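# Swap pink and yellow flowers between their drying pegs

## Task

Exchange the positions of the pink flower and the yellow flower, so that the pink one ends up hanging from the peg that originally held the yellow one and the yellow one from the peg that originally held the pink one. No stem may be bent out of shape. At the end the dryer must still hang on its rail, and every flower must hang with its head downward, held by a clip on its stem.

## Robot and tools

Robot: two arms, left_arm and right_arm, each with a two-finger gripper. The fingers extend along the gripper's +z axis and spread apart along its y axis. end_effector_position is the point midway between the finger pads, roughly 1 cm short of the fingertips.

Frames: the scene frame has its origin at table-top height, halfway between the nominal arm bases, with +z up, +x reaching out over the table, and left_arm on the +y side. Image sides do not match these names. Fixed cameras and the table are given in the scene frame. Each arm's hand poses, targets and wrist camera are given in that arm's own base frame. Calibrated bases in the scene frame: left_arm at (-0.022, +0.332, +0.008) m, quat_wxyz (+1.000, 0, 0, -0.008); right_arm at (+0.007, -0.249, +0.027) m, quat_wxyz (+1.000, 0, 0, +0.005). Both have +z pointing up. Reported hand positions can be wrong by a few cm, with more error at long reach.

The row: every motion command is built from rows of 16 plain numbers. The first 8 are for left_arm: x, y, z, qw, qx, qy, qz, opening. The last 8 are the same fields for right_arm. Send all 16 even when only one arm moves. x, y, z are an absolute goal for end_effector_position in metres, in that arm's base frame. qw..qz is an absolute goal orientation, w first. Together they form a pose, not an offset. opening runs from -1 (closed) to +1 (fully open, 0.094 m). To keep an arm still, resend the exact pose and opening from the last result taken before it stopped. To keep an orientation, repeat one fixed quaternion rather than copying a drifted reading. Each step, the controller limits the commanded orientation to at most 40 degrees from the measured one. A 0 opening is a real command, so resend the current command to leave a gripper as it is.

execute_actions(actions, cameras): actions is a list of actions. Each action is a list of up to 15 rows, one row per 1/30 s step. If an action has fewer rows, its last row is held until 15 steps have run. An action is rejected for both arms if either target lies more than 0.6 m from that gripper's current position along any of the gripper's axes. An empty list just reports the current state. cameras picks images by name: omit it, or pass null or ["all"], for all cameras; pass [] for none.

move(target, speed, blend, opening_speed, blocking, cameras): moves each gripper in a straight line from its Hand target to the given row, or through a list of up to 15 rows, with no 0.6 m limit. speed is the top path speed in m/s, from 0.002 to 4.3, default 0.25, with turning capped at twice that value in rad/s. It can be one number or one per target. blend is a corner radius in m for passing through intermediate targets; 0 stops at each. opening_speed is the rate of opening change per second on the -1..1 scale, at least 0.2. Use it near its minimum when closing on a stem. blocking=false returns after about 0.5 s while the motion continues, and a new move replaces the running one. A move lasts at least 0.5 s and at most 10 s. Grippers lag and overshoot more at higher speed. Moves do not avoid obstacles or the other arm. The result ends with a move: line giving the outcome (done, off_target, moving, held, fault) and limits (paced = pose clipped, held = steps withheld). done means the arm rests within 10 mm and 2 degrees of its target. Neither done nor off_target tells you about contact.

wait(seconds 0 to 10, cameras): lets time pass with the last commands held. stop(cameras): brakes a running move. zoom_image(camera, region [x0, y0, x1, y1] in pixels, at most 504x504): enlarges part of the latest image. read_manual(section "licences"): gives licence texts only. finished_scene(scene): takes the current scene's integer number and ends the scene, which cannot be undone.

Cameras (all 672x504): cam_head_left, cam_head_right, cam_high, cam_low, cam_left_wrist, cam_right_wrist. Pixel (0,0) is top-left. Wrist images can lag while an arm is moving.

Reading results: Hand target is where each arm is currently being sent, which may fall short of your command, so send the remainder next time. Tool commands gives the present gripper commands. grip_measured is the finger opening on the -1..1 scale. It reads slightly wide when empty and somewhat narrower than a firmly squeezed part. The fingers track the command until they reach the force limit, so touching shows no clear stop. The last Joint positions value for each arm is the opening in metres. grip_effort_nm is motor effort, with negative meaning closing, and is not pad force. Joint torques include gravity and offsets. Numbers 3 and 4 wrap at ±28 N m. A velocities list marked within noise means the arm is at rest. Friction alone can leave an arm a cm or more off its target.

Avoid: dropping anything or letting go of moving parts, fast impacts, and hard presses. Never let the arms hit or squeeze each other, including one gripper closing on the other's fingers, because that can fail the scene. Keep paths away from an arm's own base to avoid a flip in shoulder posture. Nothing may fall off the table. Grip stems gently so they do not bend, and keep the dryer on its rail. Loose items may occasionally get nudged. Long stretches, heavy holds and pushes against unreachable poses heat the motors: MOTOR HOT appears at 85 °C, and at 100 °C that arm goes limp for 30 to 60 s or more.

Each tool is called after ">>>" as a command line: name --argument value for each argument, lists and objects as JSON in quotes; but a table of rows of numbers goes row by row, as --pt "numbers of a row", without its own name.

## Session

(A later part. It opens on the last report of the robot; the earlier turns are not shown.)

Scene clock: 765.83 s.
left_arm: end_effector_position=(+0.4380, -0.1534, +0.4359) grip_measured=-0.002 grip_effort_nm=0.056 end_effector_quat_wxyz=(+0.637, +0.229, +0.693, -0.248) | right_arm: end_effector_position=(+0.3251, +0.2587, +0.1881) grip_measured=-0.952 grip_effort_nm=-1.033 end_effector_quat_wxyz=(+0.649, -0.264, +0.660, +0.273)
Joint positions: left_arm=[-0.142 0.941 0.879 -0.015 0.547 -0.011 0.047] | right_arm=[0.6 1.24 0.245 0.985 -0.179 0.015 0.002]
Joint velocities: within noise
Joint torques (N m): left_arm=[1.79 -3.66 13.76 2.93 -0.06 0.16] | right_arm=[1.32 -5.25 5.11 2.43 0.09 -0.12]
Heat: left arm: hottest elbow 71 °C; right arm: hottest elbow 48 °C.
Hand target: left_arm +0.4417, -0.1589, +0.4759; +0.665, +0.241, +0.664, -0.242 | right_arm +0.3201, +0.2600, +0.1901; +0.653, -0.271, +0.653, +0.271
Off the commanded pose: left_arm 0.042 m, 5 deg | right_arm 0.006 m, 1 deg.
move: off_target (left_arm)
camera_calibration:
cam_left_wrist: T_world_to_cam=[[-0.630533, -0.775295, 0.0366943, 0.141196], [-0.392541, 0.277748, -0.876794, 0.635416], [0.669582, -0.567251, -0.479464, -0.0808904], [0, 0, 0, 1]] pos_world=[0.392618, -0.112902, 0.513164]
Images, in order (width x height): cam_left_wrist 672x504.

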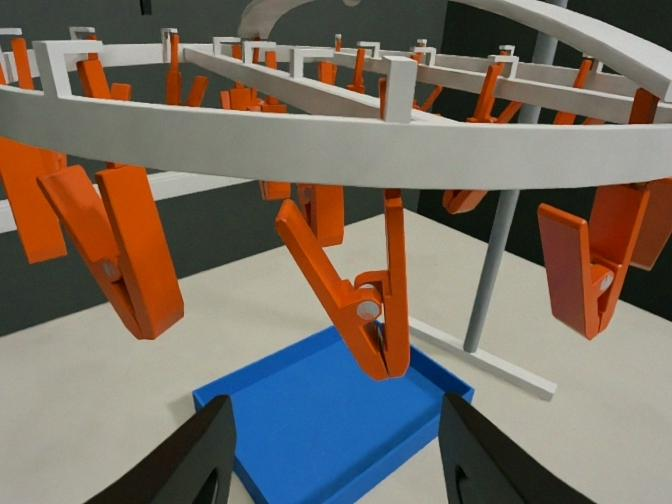

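>>> move --pt "0.479 -0.188 0.478 0.6645 0.2418 0.6645 -0.2418 0.0 0.32 0.26 0.19 0.653 -0.271 0.653 0.271 -0.97" --pt "0.481 -0.190 0.495 0.6645 0.2418 0.6645 -0.2418 0.0 0.32 0.26 0.19 0.653 -0.271 0.653 0.271 -0.97" --speed 0.06 --cameras '["cam_left_wrist","cam_head_left"]'

>>> zoom_image --camera "cam_head_left" --region '[150, 0, 270, 110]'

Scene clock: 771.03 s.
left_arm: end_effector_position=(+0.4764, -0.1827, +0.4626) grip_measured=-0.002 grip_effort_nm=0.056 end_effector_quat_wxyz=(+0.649, +0.233, +0.682, -0.244) | right_arm: end_effector_position=(+0.3251, +0.2587, +0.1881) grip_measured=-0.952 grip_effort_nm=-1.038 end_effector_quat_wxyz=(+0.649, -0.264, +0.660, +0.273)
Joint positions: left_arm=[-0.21 1.06 1.004 0.014 0.479 -0.01 0.047] | right_arm=[0.6 1.24 0.245 0.985 -0.179 0.015 0.002]
Joint velocities: within noise
Joint torques (N m): left_arm=[1.67 -5.3 13.52 1.68 -0.06 0.16] | right_arm=[1.38 -5.25 5.11 2.39 0.09 -0.13]
Heat: left arm: hottest elbow 72 °C; right arm: hottest elbow 47 °C.
Hand target: left_arm +0.4790, -0.1891, +0.4942; +0.665, +0.241, +0.664, -0.242 | right_arm +0.3202, +0.2600, +0.1901; +0.653, -0.271, +0.653, +0.271
Off the commanded pose: left_arm 0.033 m, 3 deg | right_arm 0.006 m, 1 deg.
move: off_target (left_arm)
camera_calibration:
cam_left_wrist: T_world_to_cam=[[-0.630966, -0.775657, 0.0154612, 0.151564], [-0.36192, 0.276663, -0.890209, 0.673513], [0.686219, -0.567287, -0.455291, -0.129439], [0, 0, 0, 1]] pos_world=[0.428214, -0.142203, 0.538291]
Images, in order (width x height): cam_head_left 672x504, cam_left_wrist 672x504.

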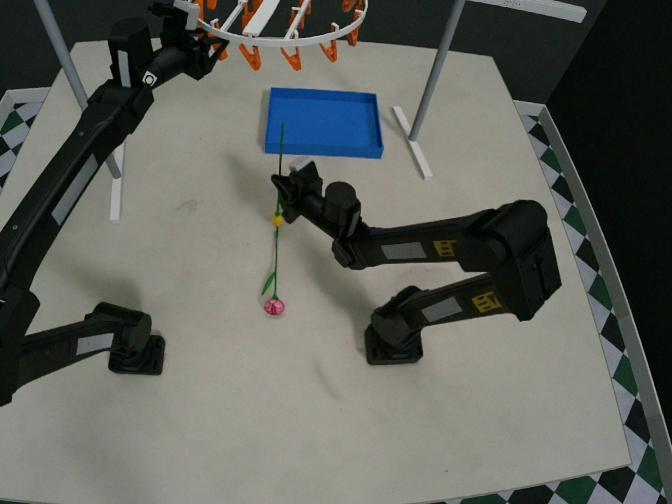

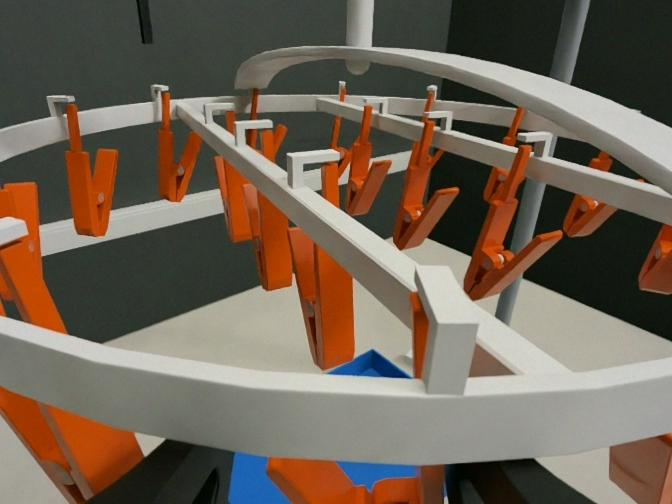

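Scaled by 4.200 from the camera's 672x504 image, which has a finer 960x720 frame.

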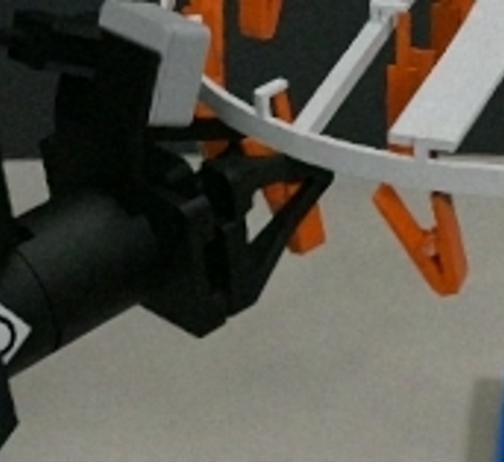

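>>> move --target '[0.481,-0.190,0.495,0.6645,0.2418,0.6645,-0.2418,-0.62,0.45,0.35,0.195,0.653,-0.271,0.653,0.271,-0.97]' --opening_speed 0.3 --speed 0.1 --cameras '["cam_left_wrist","cam_head_left","cam_head_right","cam_low","cam_high"]'

>>> zoom_image --camera "cam_low" --region '[280, 140, 330, 190]'

>>> zoom_image --camera "cam_head_left" --region '[190, 40, 240, 90]'

>>> zoom_image --camera "cam_head_right" --region '[180, 45, 230, 95]'

Scene clock: 776.23 s.
left_arm: end_effector_position=(+0.4763, -0.1829, +0.4626) grip_measured=-0.583 grip_effort_nm=-1.038 end_effector_quat_wxyz=(+0.649, +0.233, +0.682, -0.244) | right_arm: end_effector_position=(+0.4400, +0.3373, +0.1843) grip_measured=-0.952 grip_effort_nm=-1.033 end_effector_quat_wxyz=(+0.644, -0.265, +0.664, +0.272)
Joint positions: left_arm=[-0.21 1.06 1.004 0.014 0.479 -0.009 0.02] | right_arm=[0.6 1.593 0.611 0.96 -0.179 0.015 0.002]
Joint velocities: within noise
Joint torques (N m): left_arm=[1.67 -5.25 13.53 1.7 -0.05 0.16] | right_arm=[1.2 -10.58 8.94 1.76 0.03 -0.11]
Heat: left arm: hottest elbow 75 °C; right arm: hottest elbow 47 °C.
Hand target: left_arm +0.4790, -0.1892, +0.4942; +0.665, +0.242, +0.664, -0.242 | right_arm +0.4492, +0.3494, +0.1952; +0.653, -0.271, +0.653, +0.271
Off the commanded pose: left_arm 0.033 m, 3 deg | right_arm 0.019 m, 2 deg.
move: off_target (left_arm, right_arm)
camera_calibration:
cam_left_wrist: T_world_to_cam=[[-0.631293, -0.775397, 0.0151118, 0.151712], [-0.361589, 0.27704, -0.890226, 0.673453], [0.686092, -0.567458, -0.455268, -0.129466], [0, 0, 0, 1]] pos_world=[0.428114, -0.142403, 0.538291]
Images, in order (width x height): cam_head_left 672x504, cam_head_right 672x504, cam_high 672x504, cam_low 672x504, cam_left_wrist 672x504.

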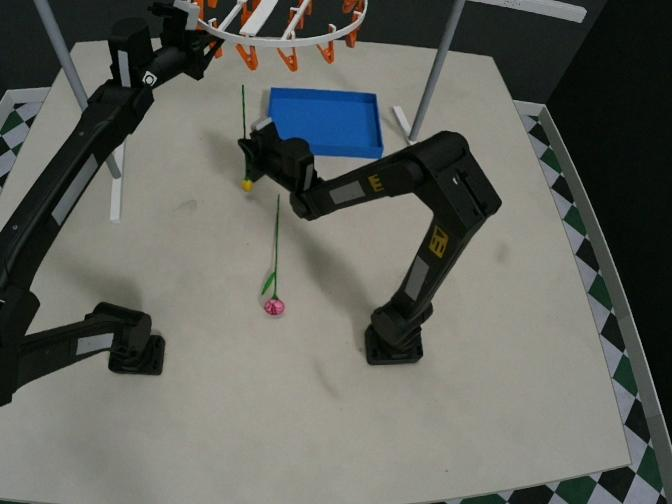

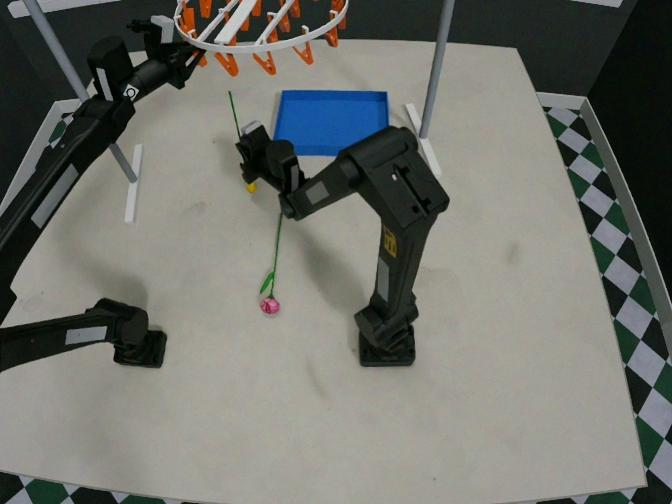

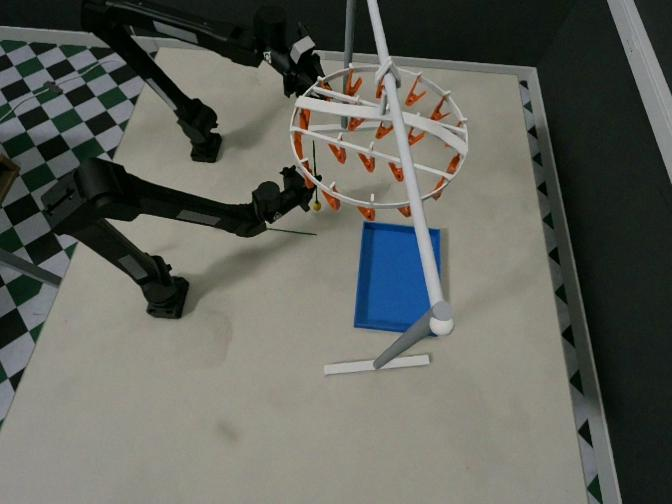

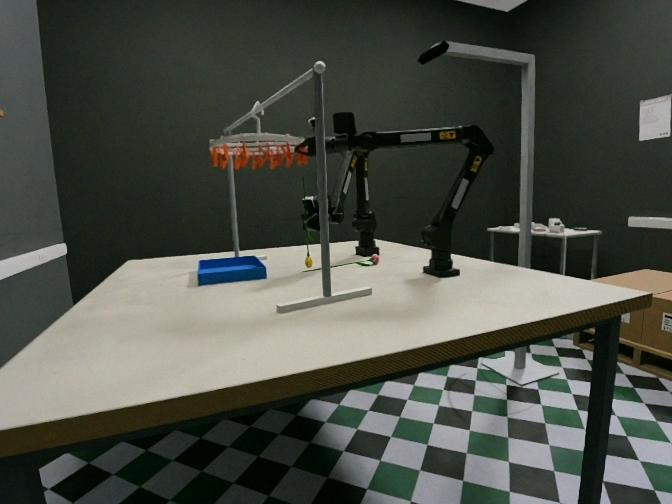

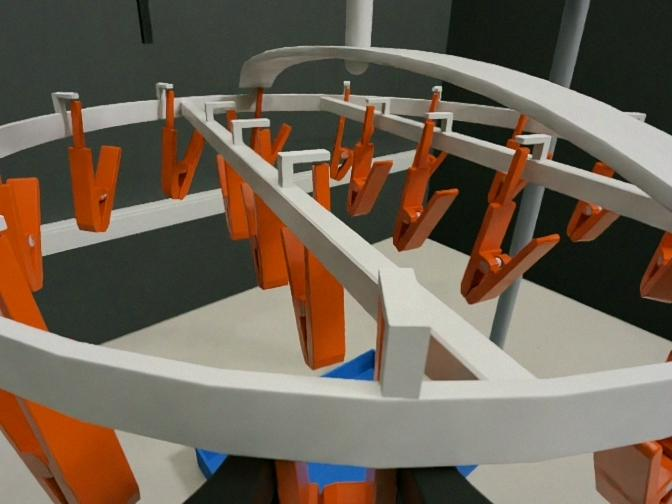

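Scaled by 10.080 from the camera's 672x504 image, which has a finer 960x720 frame.

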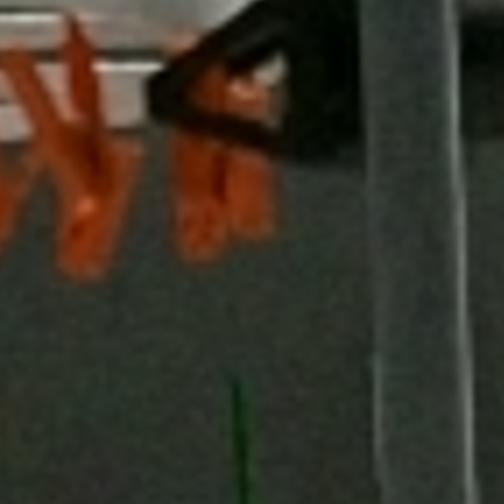

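Scaled by 10.080 from the camera's 672x504 image, which has a finer 960x720 frame.

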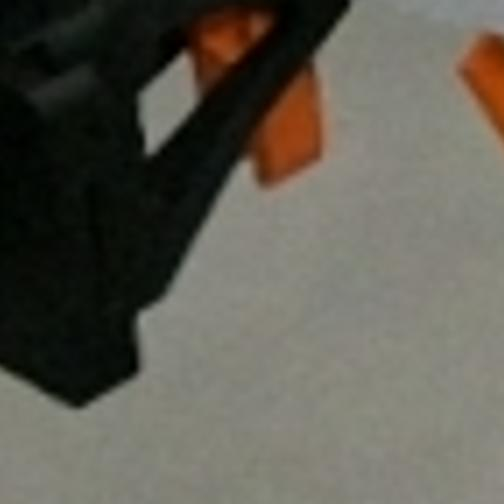

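Scaled by 10.080 from the camera's 672x504 image, which has a finer 960x720 frame.

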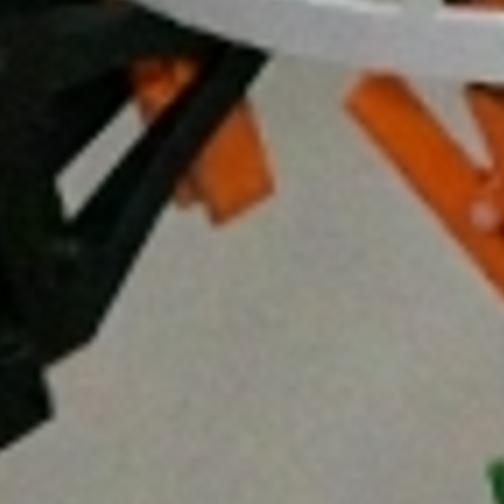

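>>> move --target '[0.481,-0.190,0.495,0.6645,0.2418,0.6645,-0.2418,-0.62,0.474,0.394,0.238,0.653,-0.271,0.653,0.271,-0.97]' --speed 0.08 --cameras '["cam_head_left","cam_head_right","cam_low"]'

>>> zoom_image --camera "cam_low" --region '[280, 140, 330, 190]'

>>> zoom_image --camera "cam_head_left" --region '[190, 40, 240, 90]'

>>> zoom_image --camera "cam_head_right" --region '[180, 45, 230, 95]'

Scene clock: 788.07 s.
left_arm: end_effector_position=(+0.4763, -0.1829, +0.4626) grip_measured=-0.584 grip_effort_nm=-1.067 end_effector_quat_wxyz=(+0.649, +0.233, +0.682, -0.244) | right_arm: end_effector_position=(+0.4654, +0.3806, +0.2162) grip_measured=-0.952 grip_effort_nm=-1.028 end_effector_quat_wxyz=(+0.639, -0.267, +0.669, +0.270)
Joint positions: left_arm=[-0.21 1.06 1.004 0.014 0.479 -0.009 0.02] | right_arm=[0.649 1.594 0.765 0.79 -0.13 0.015 0.002]
Joint velocities: within noise
Joint torques (N m): left_arm=[1.67 -5.25 13.55 1.7 -0.05 0.15] | right_arm=[1.26 -13.16 10.22 1.69 0.09 -0.13]
Heat: left arm: hottest elbow 79 °C; right arm: hottest elbow 48 °C.
Hand target: left_arm +0.4790, -0.1892, +0.4942; +0.665, +0.242, +0.664, -0.242 | right_arm +0.4729, +0.3931, +0.2382; +0.653, -0.271, +0.653, +0.271
Off the commanded pose: left_arm 0.033 m, 3 deg | right_arm 0.027 m, 3 deg.
move: off_target (left_arm, right_arm)
Images, in order (width x height): cam_head_left 672x504, cam_head_right 672x504, cam_low 672x504.

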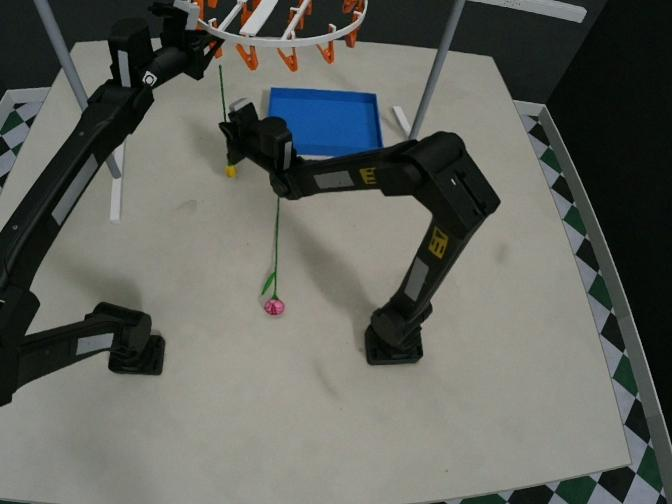

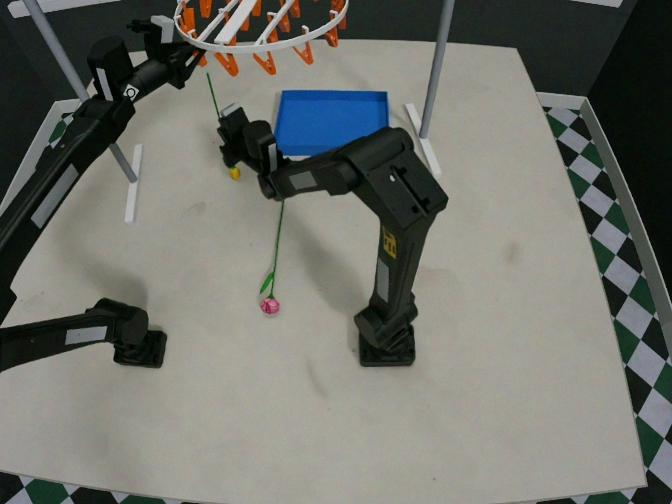

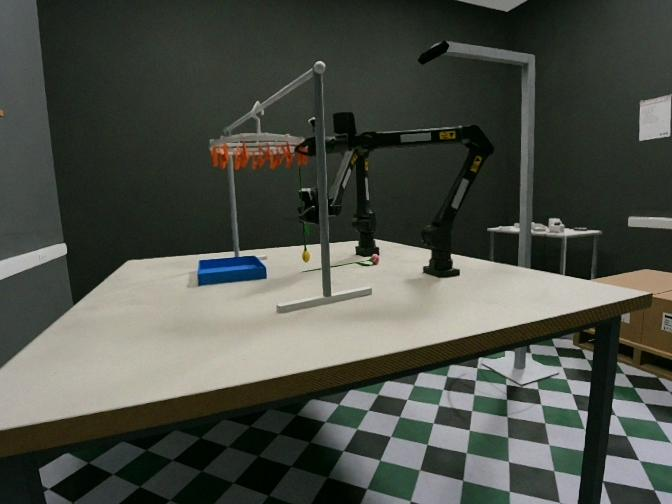

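Scaled by 10.080 from the camera's 672x504 image, which has a finer 960x720 frame.

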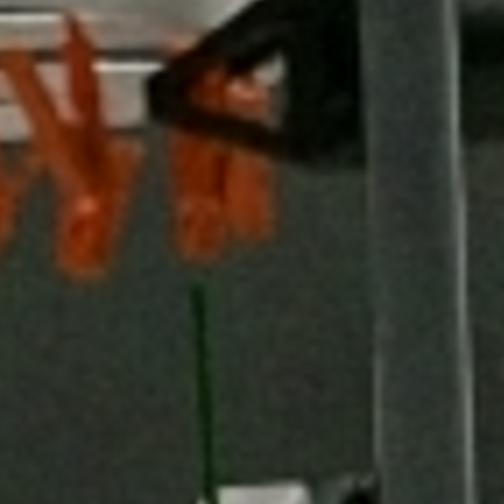

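Scaled by 10.080 from the camera's 672x504 image, which has a finer 960x720 frame.

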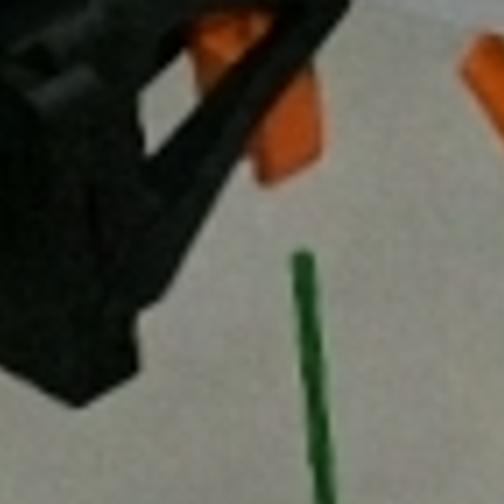

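Scaled by 10.080 from the camera's 672x504 image, which has a finer 960x720 frame.

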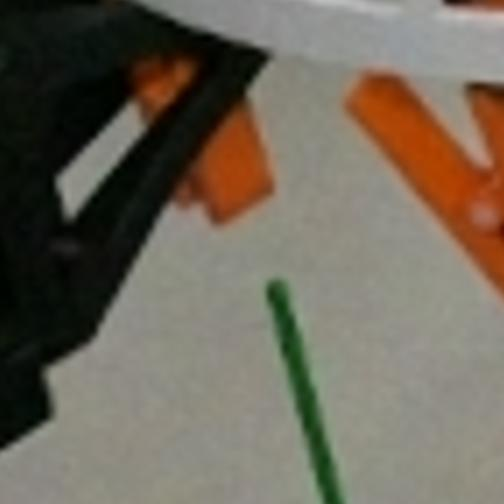

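>>> move --target '[0.481,-0.190,0.495,0.6645,0.2418,0.6645,-0.2418,-0.62,0.475,0.3995,0.254,0.653,-0.271,0.653,0.271,-0.97]' --speed 0.05 --cameras '["cam_head_left","cam_head_right","cam_low"]'

>>> zoom_image --camera "cam_low" --region '[280, 140, 330, 190]'

>>> zoom_image --camera "cam_head_left" --region '[190, 40, 240, 90]'

>>> zoom_image --camera "cam_head_right" --region '[180, 45, 230, 95]'

Scene clock: 793.40 s.
left_arm: end_effector_position=(+0.4763, -0.1829, +0.4626) grip_measured=-0.584 grip_effort_nm=-1.072 end_effector_quat_wxyz=(+0.649, +0.233, +0.682, -0.244) | right_arm: end_effector_position=(+0.4675, +0.3863, +0.2257) grip_measured=-0.952 grip_effort_nm=-1.033 end_effector_quat_wxyz=(+0.635, -0.268, +0.673, +0.269)
Joint positions: left_arm=[-0.21 1.06 1.004 0.014 0.479 -0.009 0.02] | right_arm=[0.657 1.578 0.789 0.739 -0.122 0.015 0.002]
Joint velocities: within noise
Joint torques (N m): left_arm=[1.73 -5.25 13.53 1.69 -0.04 0.16] | right_arm=[1.32 -14.21 10.59 1.74 0.08 -0.11]
Heat: left arm: hottest elbow 81 °C; right arm: hottest elbow 48 °C.
Hand target: left_arm +0.4790, -0.1892, +0.4942; +0.665, +0.242, +0.664, -0.242 | right_arm +0.4736, +0.3984, +0.2542; +0.653, -0.271, +0.653, +0.271
Off the commanded pose: left_arm 0.033 m, 3 deg | right_arm 0.032 m, 3 deg.
move: off_target (left_arm, right_arm)
Images, in order (width x height): cam_head_left 672x504, cam_head_right 672x504, cam_low 672x504.

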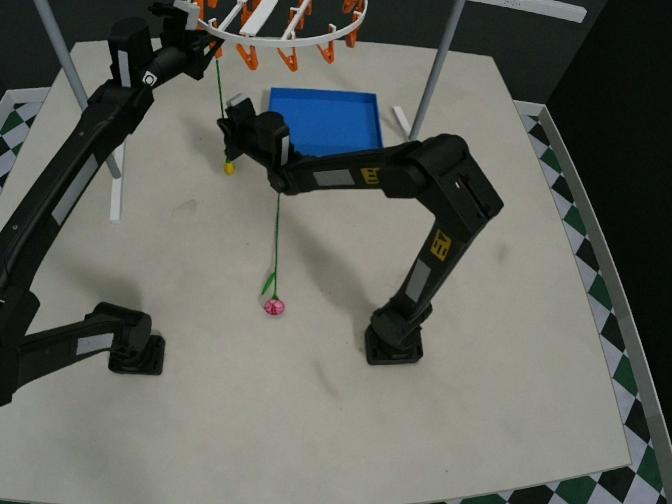

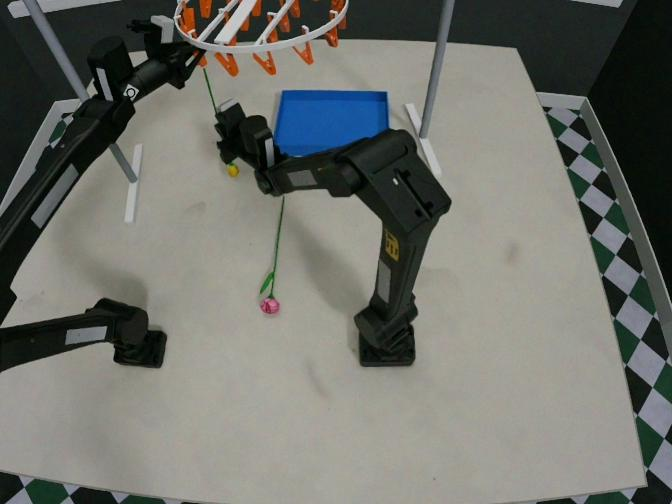

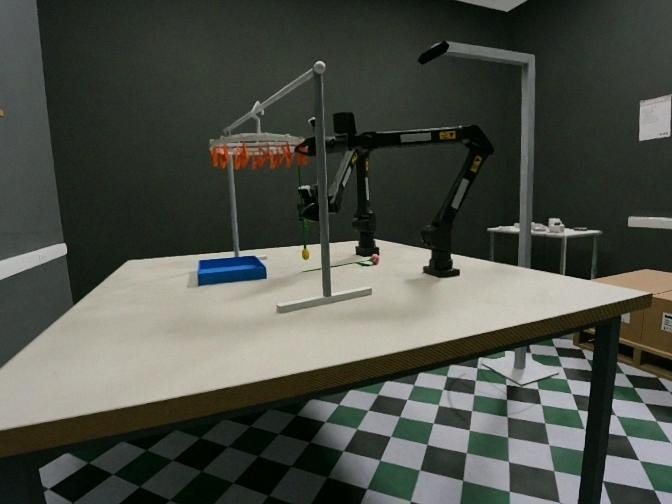

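Scaled by 10.080 from the camera's 672x504 image, which has a finer 960x720 frame.

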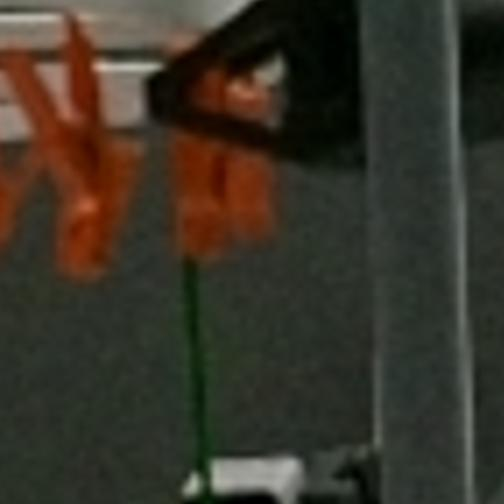

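Scaled by 10.080 from the camera's 672x504 image, which has a finer 960x720 frame.

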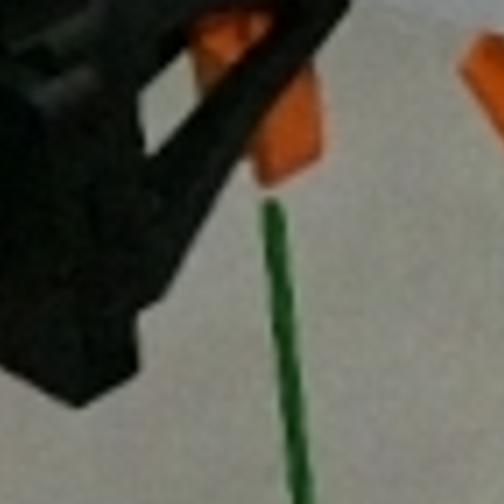

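Scaled by 10.080 from the camera's 672x504 image, which has a finer 960x720 frame.

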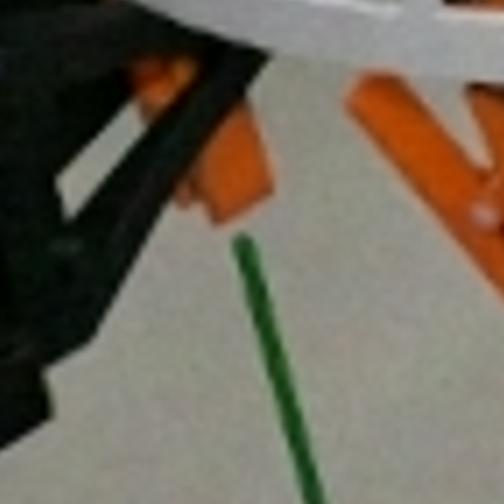

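>>> move --target '[0.481,-0.190,0.495,0.6645,0.2418,0.6645,-0.2418,-0.62,0.4695,0.399,0.267,0.653,-0.271,0.653,0.271,-0.97]' --speed 0.04 --cameras '["cam_head_left","cam_head_right","cam_low"]'

>>> zoom_image --camera "cam_low" --region '[280, 140, 330, 190]'

>>> zoom_image --camera "cam_head_left" --region '[190, 40, 240, 90]'

>>> zoom_image --camera "cam_head_right" --region '[180, 45, 230, 95]'

Scene clock: 799.47 s.
left_arm: end_effector_position=(+0.4763, -0.1829, +0.4626) grip_measured=-0.584 grip_effort_nm=-1.067 end_effector_quat_wxyz=(+0.649, +0.233, +0.682, -0.244) | right_arm: end_effector_position=(+0.4627, +0.3860, +0.2370) grip_measured=-0.952 grip_effort_nm=-1.033 end_effector_quat_wxyz=(+0.634, -0.268, +0.674, +0.268)
Joint positions: left_arm=[-0.21 1.06 1.004 0.014 0.479 -0.009 0.02] | right_arm=[0.663 1.542 0.789 0.702 -0.115 0.015 0.002]
Joint velocities: within noise
Joint torques (N m): left_arm=[1.79 -5.25 13.52 1.7 -0.05 0.15] | right_arm=[1.44 -13.98 10.78 1.76 0.09 -0.12]
Heat: left arm: hottest elbow 82 °C; right arm: hottest elbow 49 °C.
Hand target: left_arm +0.4790, -0.1892, +0.4942; +0.665, +0.242, +0.664, -0.242 | right_arm +0.4681, +0.3978, +0.2672; +0.653, -0.271, +0.653, +0.271
Off the commanded pose: left_arm 0.033 m, 3 deg | right_arm 0.033 m, 3 deg.
move: off_target (left_arm, right_arm)
Images, in order (width x height): cam_head_left 672x504, cam_head_right 672x504, cam_low 672x504.

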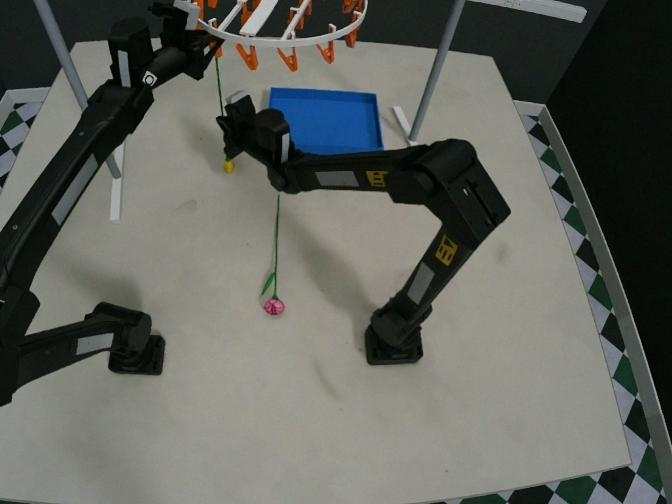

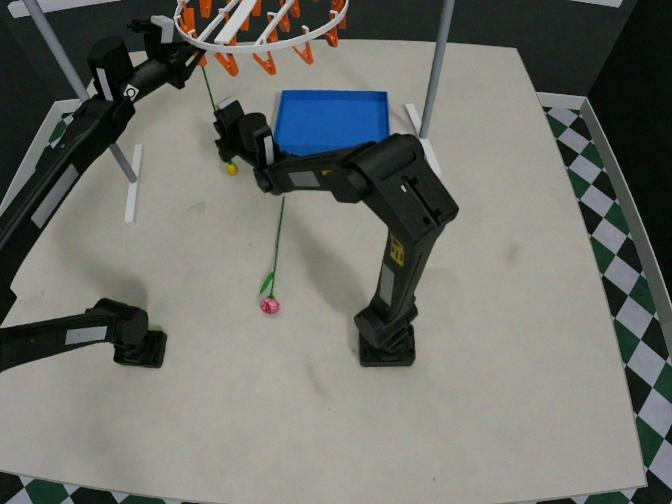

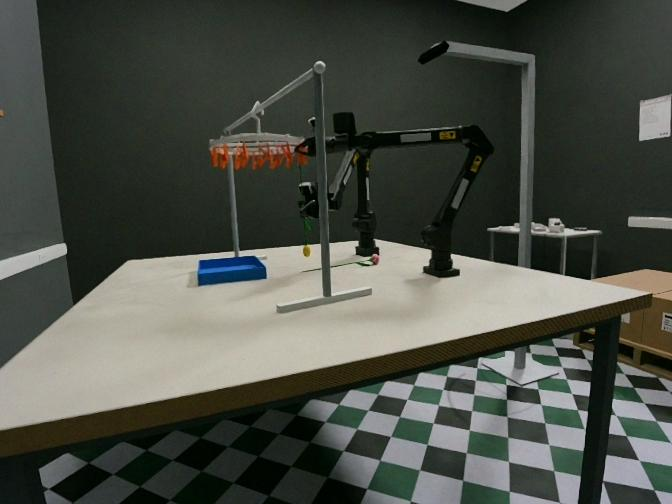

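Scaled by 10.080 from the camera's 672x504 image, which has a finer 960x720 frame.

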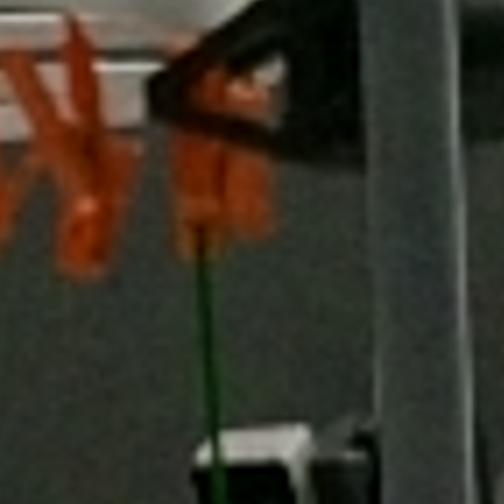

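Scaled by 10.080 from the camera's 672x504 image, which has a finer 960x720 frame.

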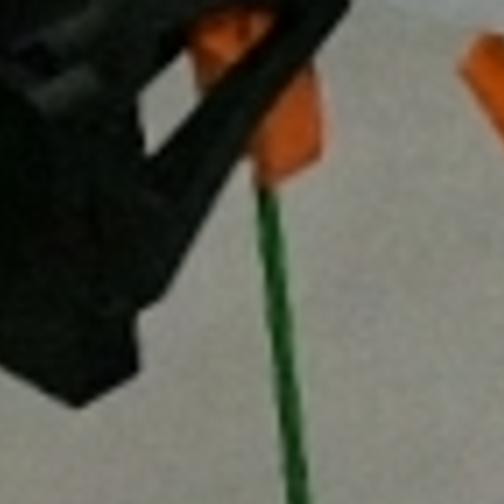

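Scaled by 10.080 from the camera's 672x504 image, which has a finer 960x720 frame.

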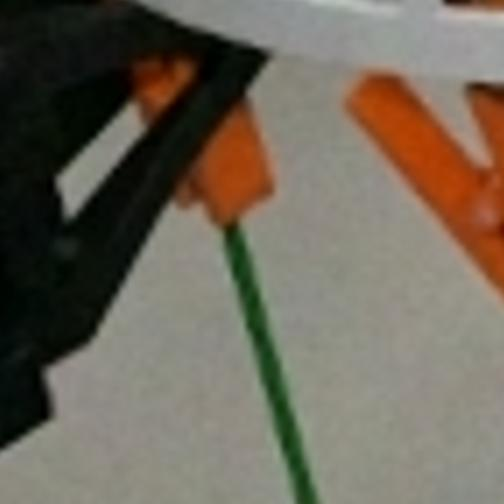

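>>> zoom_image --camera "cam_low" --region '[290, 145, 315, 175]'

Scaled by 16.800 from the camera's 672x504 image, which has a finer 960x720 frame.

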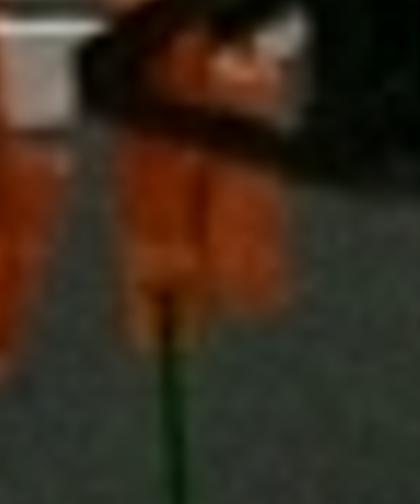

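>>> move --pt "0.481 -0.190 0.495 0.6645 0.2418 0.6645 -0.2418 -0.62 0.4695 0.399 0.235 0.653 -0.271 0.653 0.271 -0.97" --pt "0.481 -0.190 0.495 0.6645 0.2418 0.6645 -0.2418 -0.62 0.467 0.388 0.24 0.653 -0.271 0.653 0.271 -0.97" --speed 0.05 --cameras '["cam_head_left","cam_head_right","cam_low"]'

>>> zoom_image --camera "cam_low" --region '[280, 140, 330, 190]'

>>> zoom_image --camera "cam_head_left" --region '[190, 40, 240, 90]'

>>> zoom_image --camera "cam_head_right" --region '[180, 45, 230, 95]'

Scene clock: 812.70 s.
left_arm: end_effector_position=(+0.4763, -0.1829, +0.4626) grip_measured=-0.584 grip_effort_nm=-1.062 end_effector_quat_wxyz=(+0.649, +0.233, +0.682, -0.244) | right_arm: end_effector_position=(+0.4652, +0.3907, +0.2270) grip_measured=-0.952 grip_effort_nm=-1.028 end_effector_quat_wxyz=(+0.640, -0.270, +0.665, +0.274)
Joint positions: left_arm=[-0.21 1.06 1.004 0.014 0.479 -0.009 0.02] | right_arm=[0.664 1.586 0.789 0.765 -0.126 0.015 0.002]
Joint velocities: within noise
Joint torques (N m): left_arm=[1.73 -5.25 13.53 1.69 -0.05 0.16] | right_arm=[0.21 -14.56 7.2 2.7 -0.1 -0.13]
Heat: left arm: hottest elbow 85 °C; right arm: hottest elbow 50 °C. Fold the left arm in close to its base, or ease its load, before you think long.
Hand target: left_arm +0.4790, -0.1892, +0.4942; +0.665, +0.242, +0.664, -0.242 | right_arm +0.4669, +0.3881, +0.2399; +0.653, -0.271, +0.653, +0.271
Off the commanded pose: left_arm 0.033 m, 3 deg | right_arm 0.013 m, 2 deg.
MOTOR HOT: joint 3 (elbow) of the left arm reports 85 °C; the controller stops that arm at 100 °C. To cool a motor, set the load down, stop pushing, or move to a pose that needs little force.
move: off_target (left_arm, right_arm)
Images, in order (width x height): cam_head_left 672x504, cam_head_right 672x504, cam_low 672x504.

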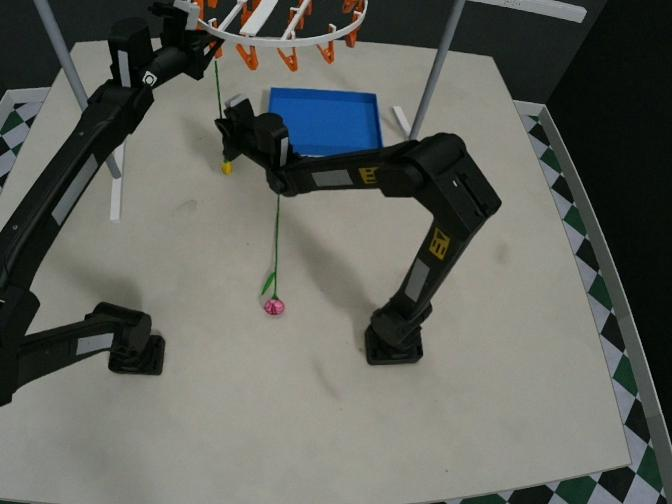

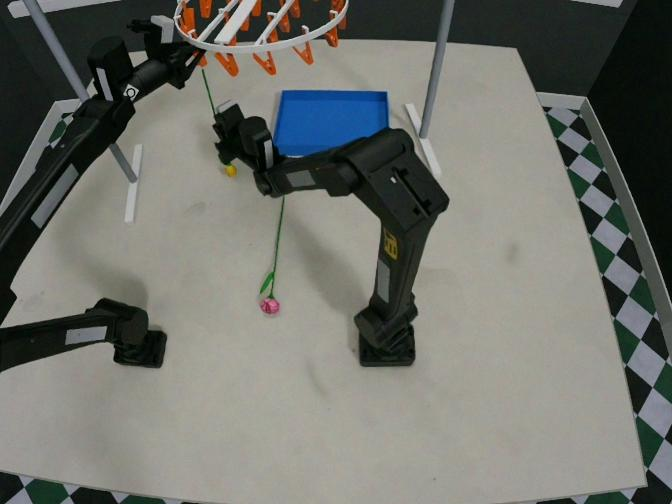

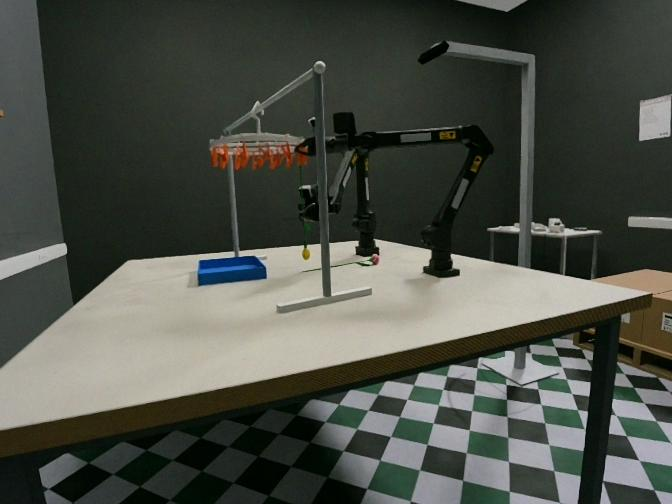

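Scaled by 10.080 from the camera's 672x504 image, which has a finer 960x720 frame.

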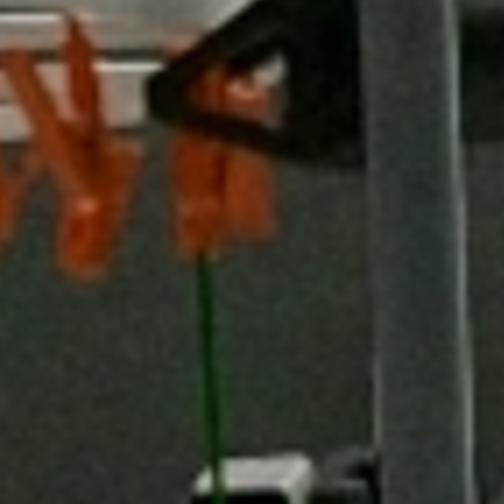

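Scaled by 10.080 from the camera's 672x504 image, which has a finer 960x720 frame.

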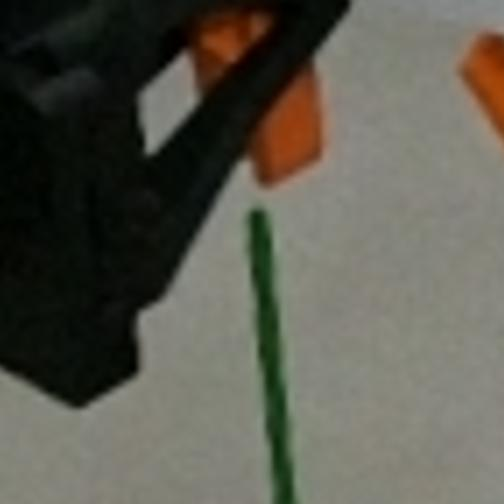

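Scaled by 10.080 from the camera's 672x504 image, which has a finer 960x720 frame.

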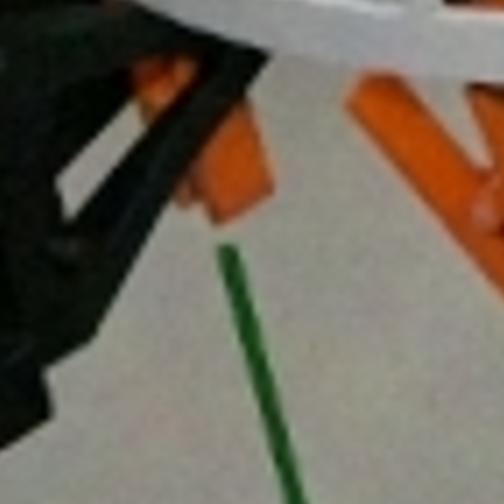

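>>> move --target '[0.481,-0.190,0.495,0.6645,0.2418,0.6645,-0.2418,-0.62,0.470,0.372,0.248,0.653,-0.271,0.653,0.271,-0.97]' --speed 0.05 --cameras '["cam_head_left","cam_head_right","cam_low"]'

>>> zoom_image --camera "cam_low" --region '[280, 140, 330, 190]'

>>> zoom_image --camera "cam_head_left" --region '[190, 40, 240, 90]'

>>> zoom_image --camera "cam_head_right" --region '[180, 45, 230, 95]'

Scene clock: 816.47 s.
left_arm: end_effector_position=(+0.4763, -0.1829, +0.4626) grip_measured=-0.584 grip_effort_nm=-1.067 end_effector_quat_wxyz=(+0.649, +0.233, +0.682, -0.244) | right_arm: end_effector_position=(+0.4699, +0.3778, +0.2484) grip_measured=-0.952 grip_effort_nm=-1.033 end_effector_quat_wxyz=(+0.652, -0.268, +0.653, +0.278)
Joint positions: left_arm=[-0.21 1.06 1.004 0.014 0.479 -0.009 0.02] | right_arm=[0.632 1.55 0.789 0.765 -0.16 0.015 0.002]
Joint velocities: within noise
Joint torques (N m): left_arm=[1.73 -5.25 13.53 1.68 -0.05 0.15] | right_arm=[0.03 -14.04 6.46 1.74 -0.1 -0.11]
Heat: left arm: hottest elbow 85 °C; right arm: hottest elbow 50 °C. Fold the left arm in close to its base, or ease its load, before you think long.
Hand target: left_arm +0.4790, -0.1892, +0.4942; +0.665, +0.242, +0.664, -0.242 | right_arm +0.4701, +0.3720, +0.2481; +0.653, -0.271, +0.653, +0.271
Off the commanded pose: left_arm 0.033 m, 3 deg | right_arm 0.006 m, 1 deg.
MOTOR HOT: still on. Joint 3 (elbow) of the left arm reports 85 °C.
move: off_target (left_arm)
Images, in order (width x height): cam_head_left 672x504, cam_head_right 672x504, cam_low 672x504.

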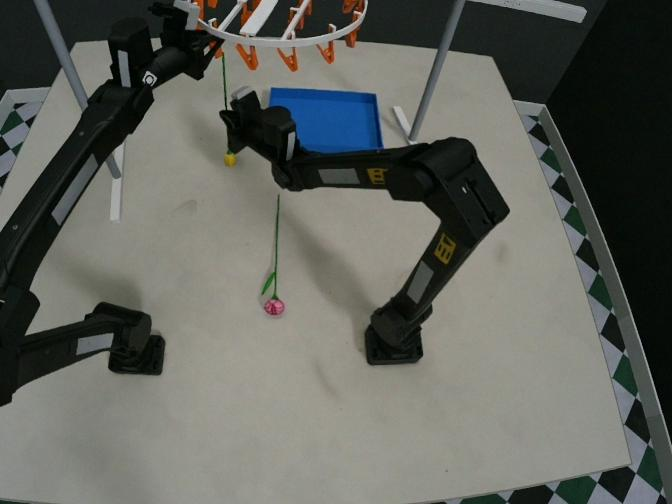

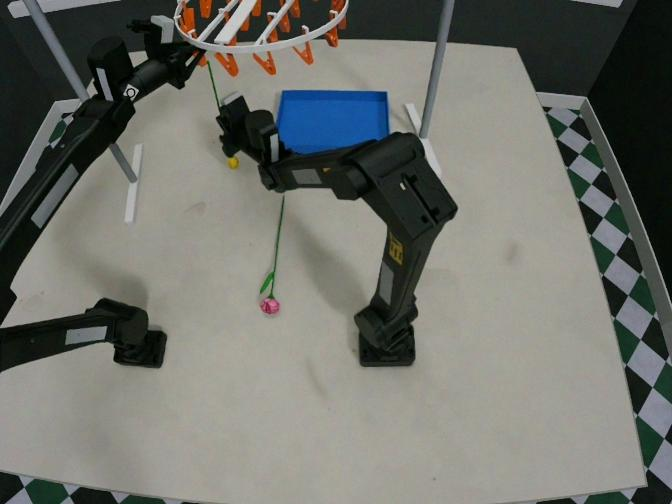

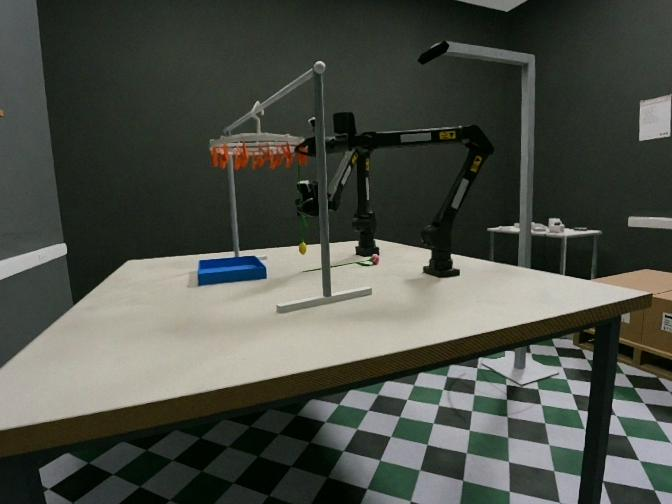

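Scaled by 10.080 from the camera's 672x504 image, which has a finer 960x720 frame.

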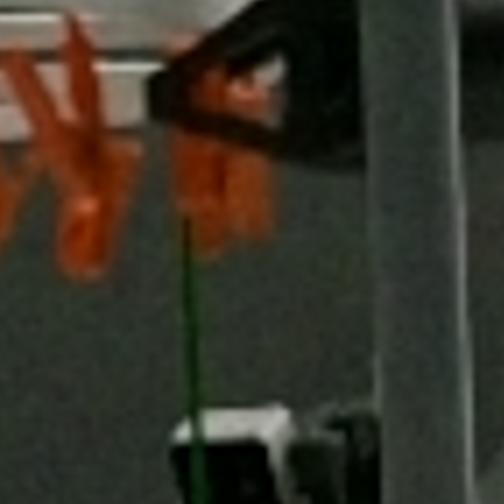

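Scaled by 10.080 from the camera's 672x504 image, which has a finer 960x720 frame.

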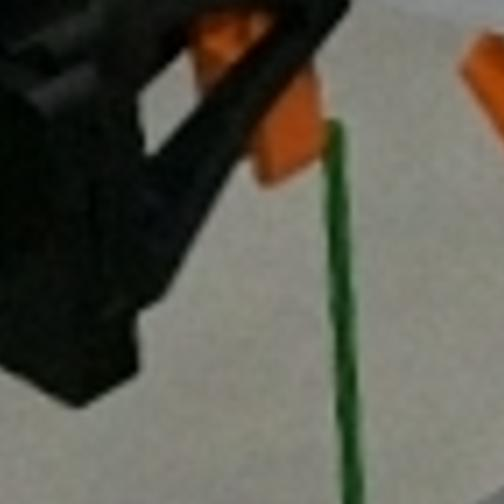

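Scaled by 10.080 from the camera's 672x504 image, which has a finer 960x720 frame.

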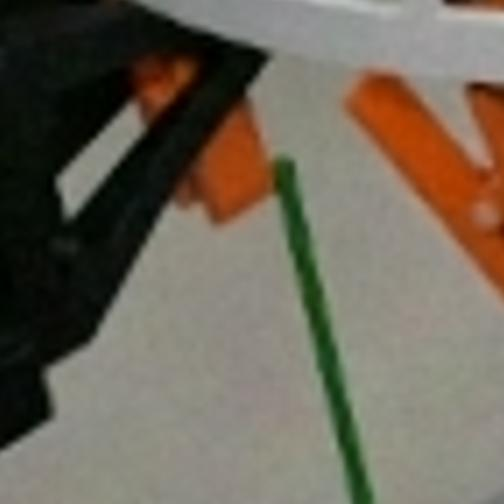

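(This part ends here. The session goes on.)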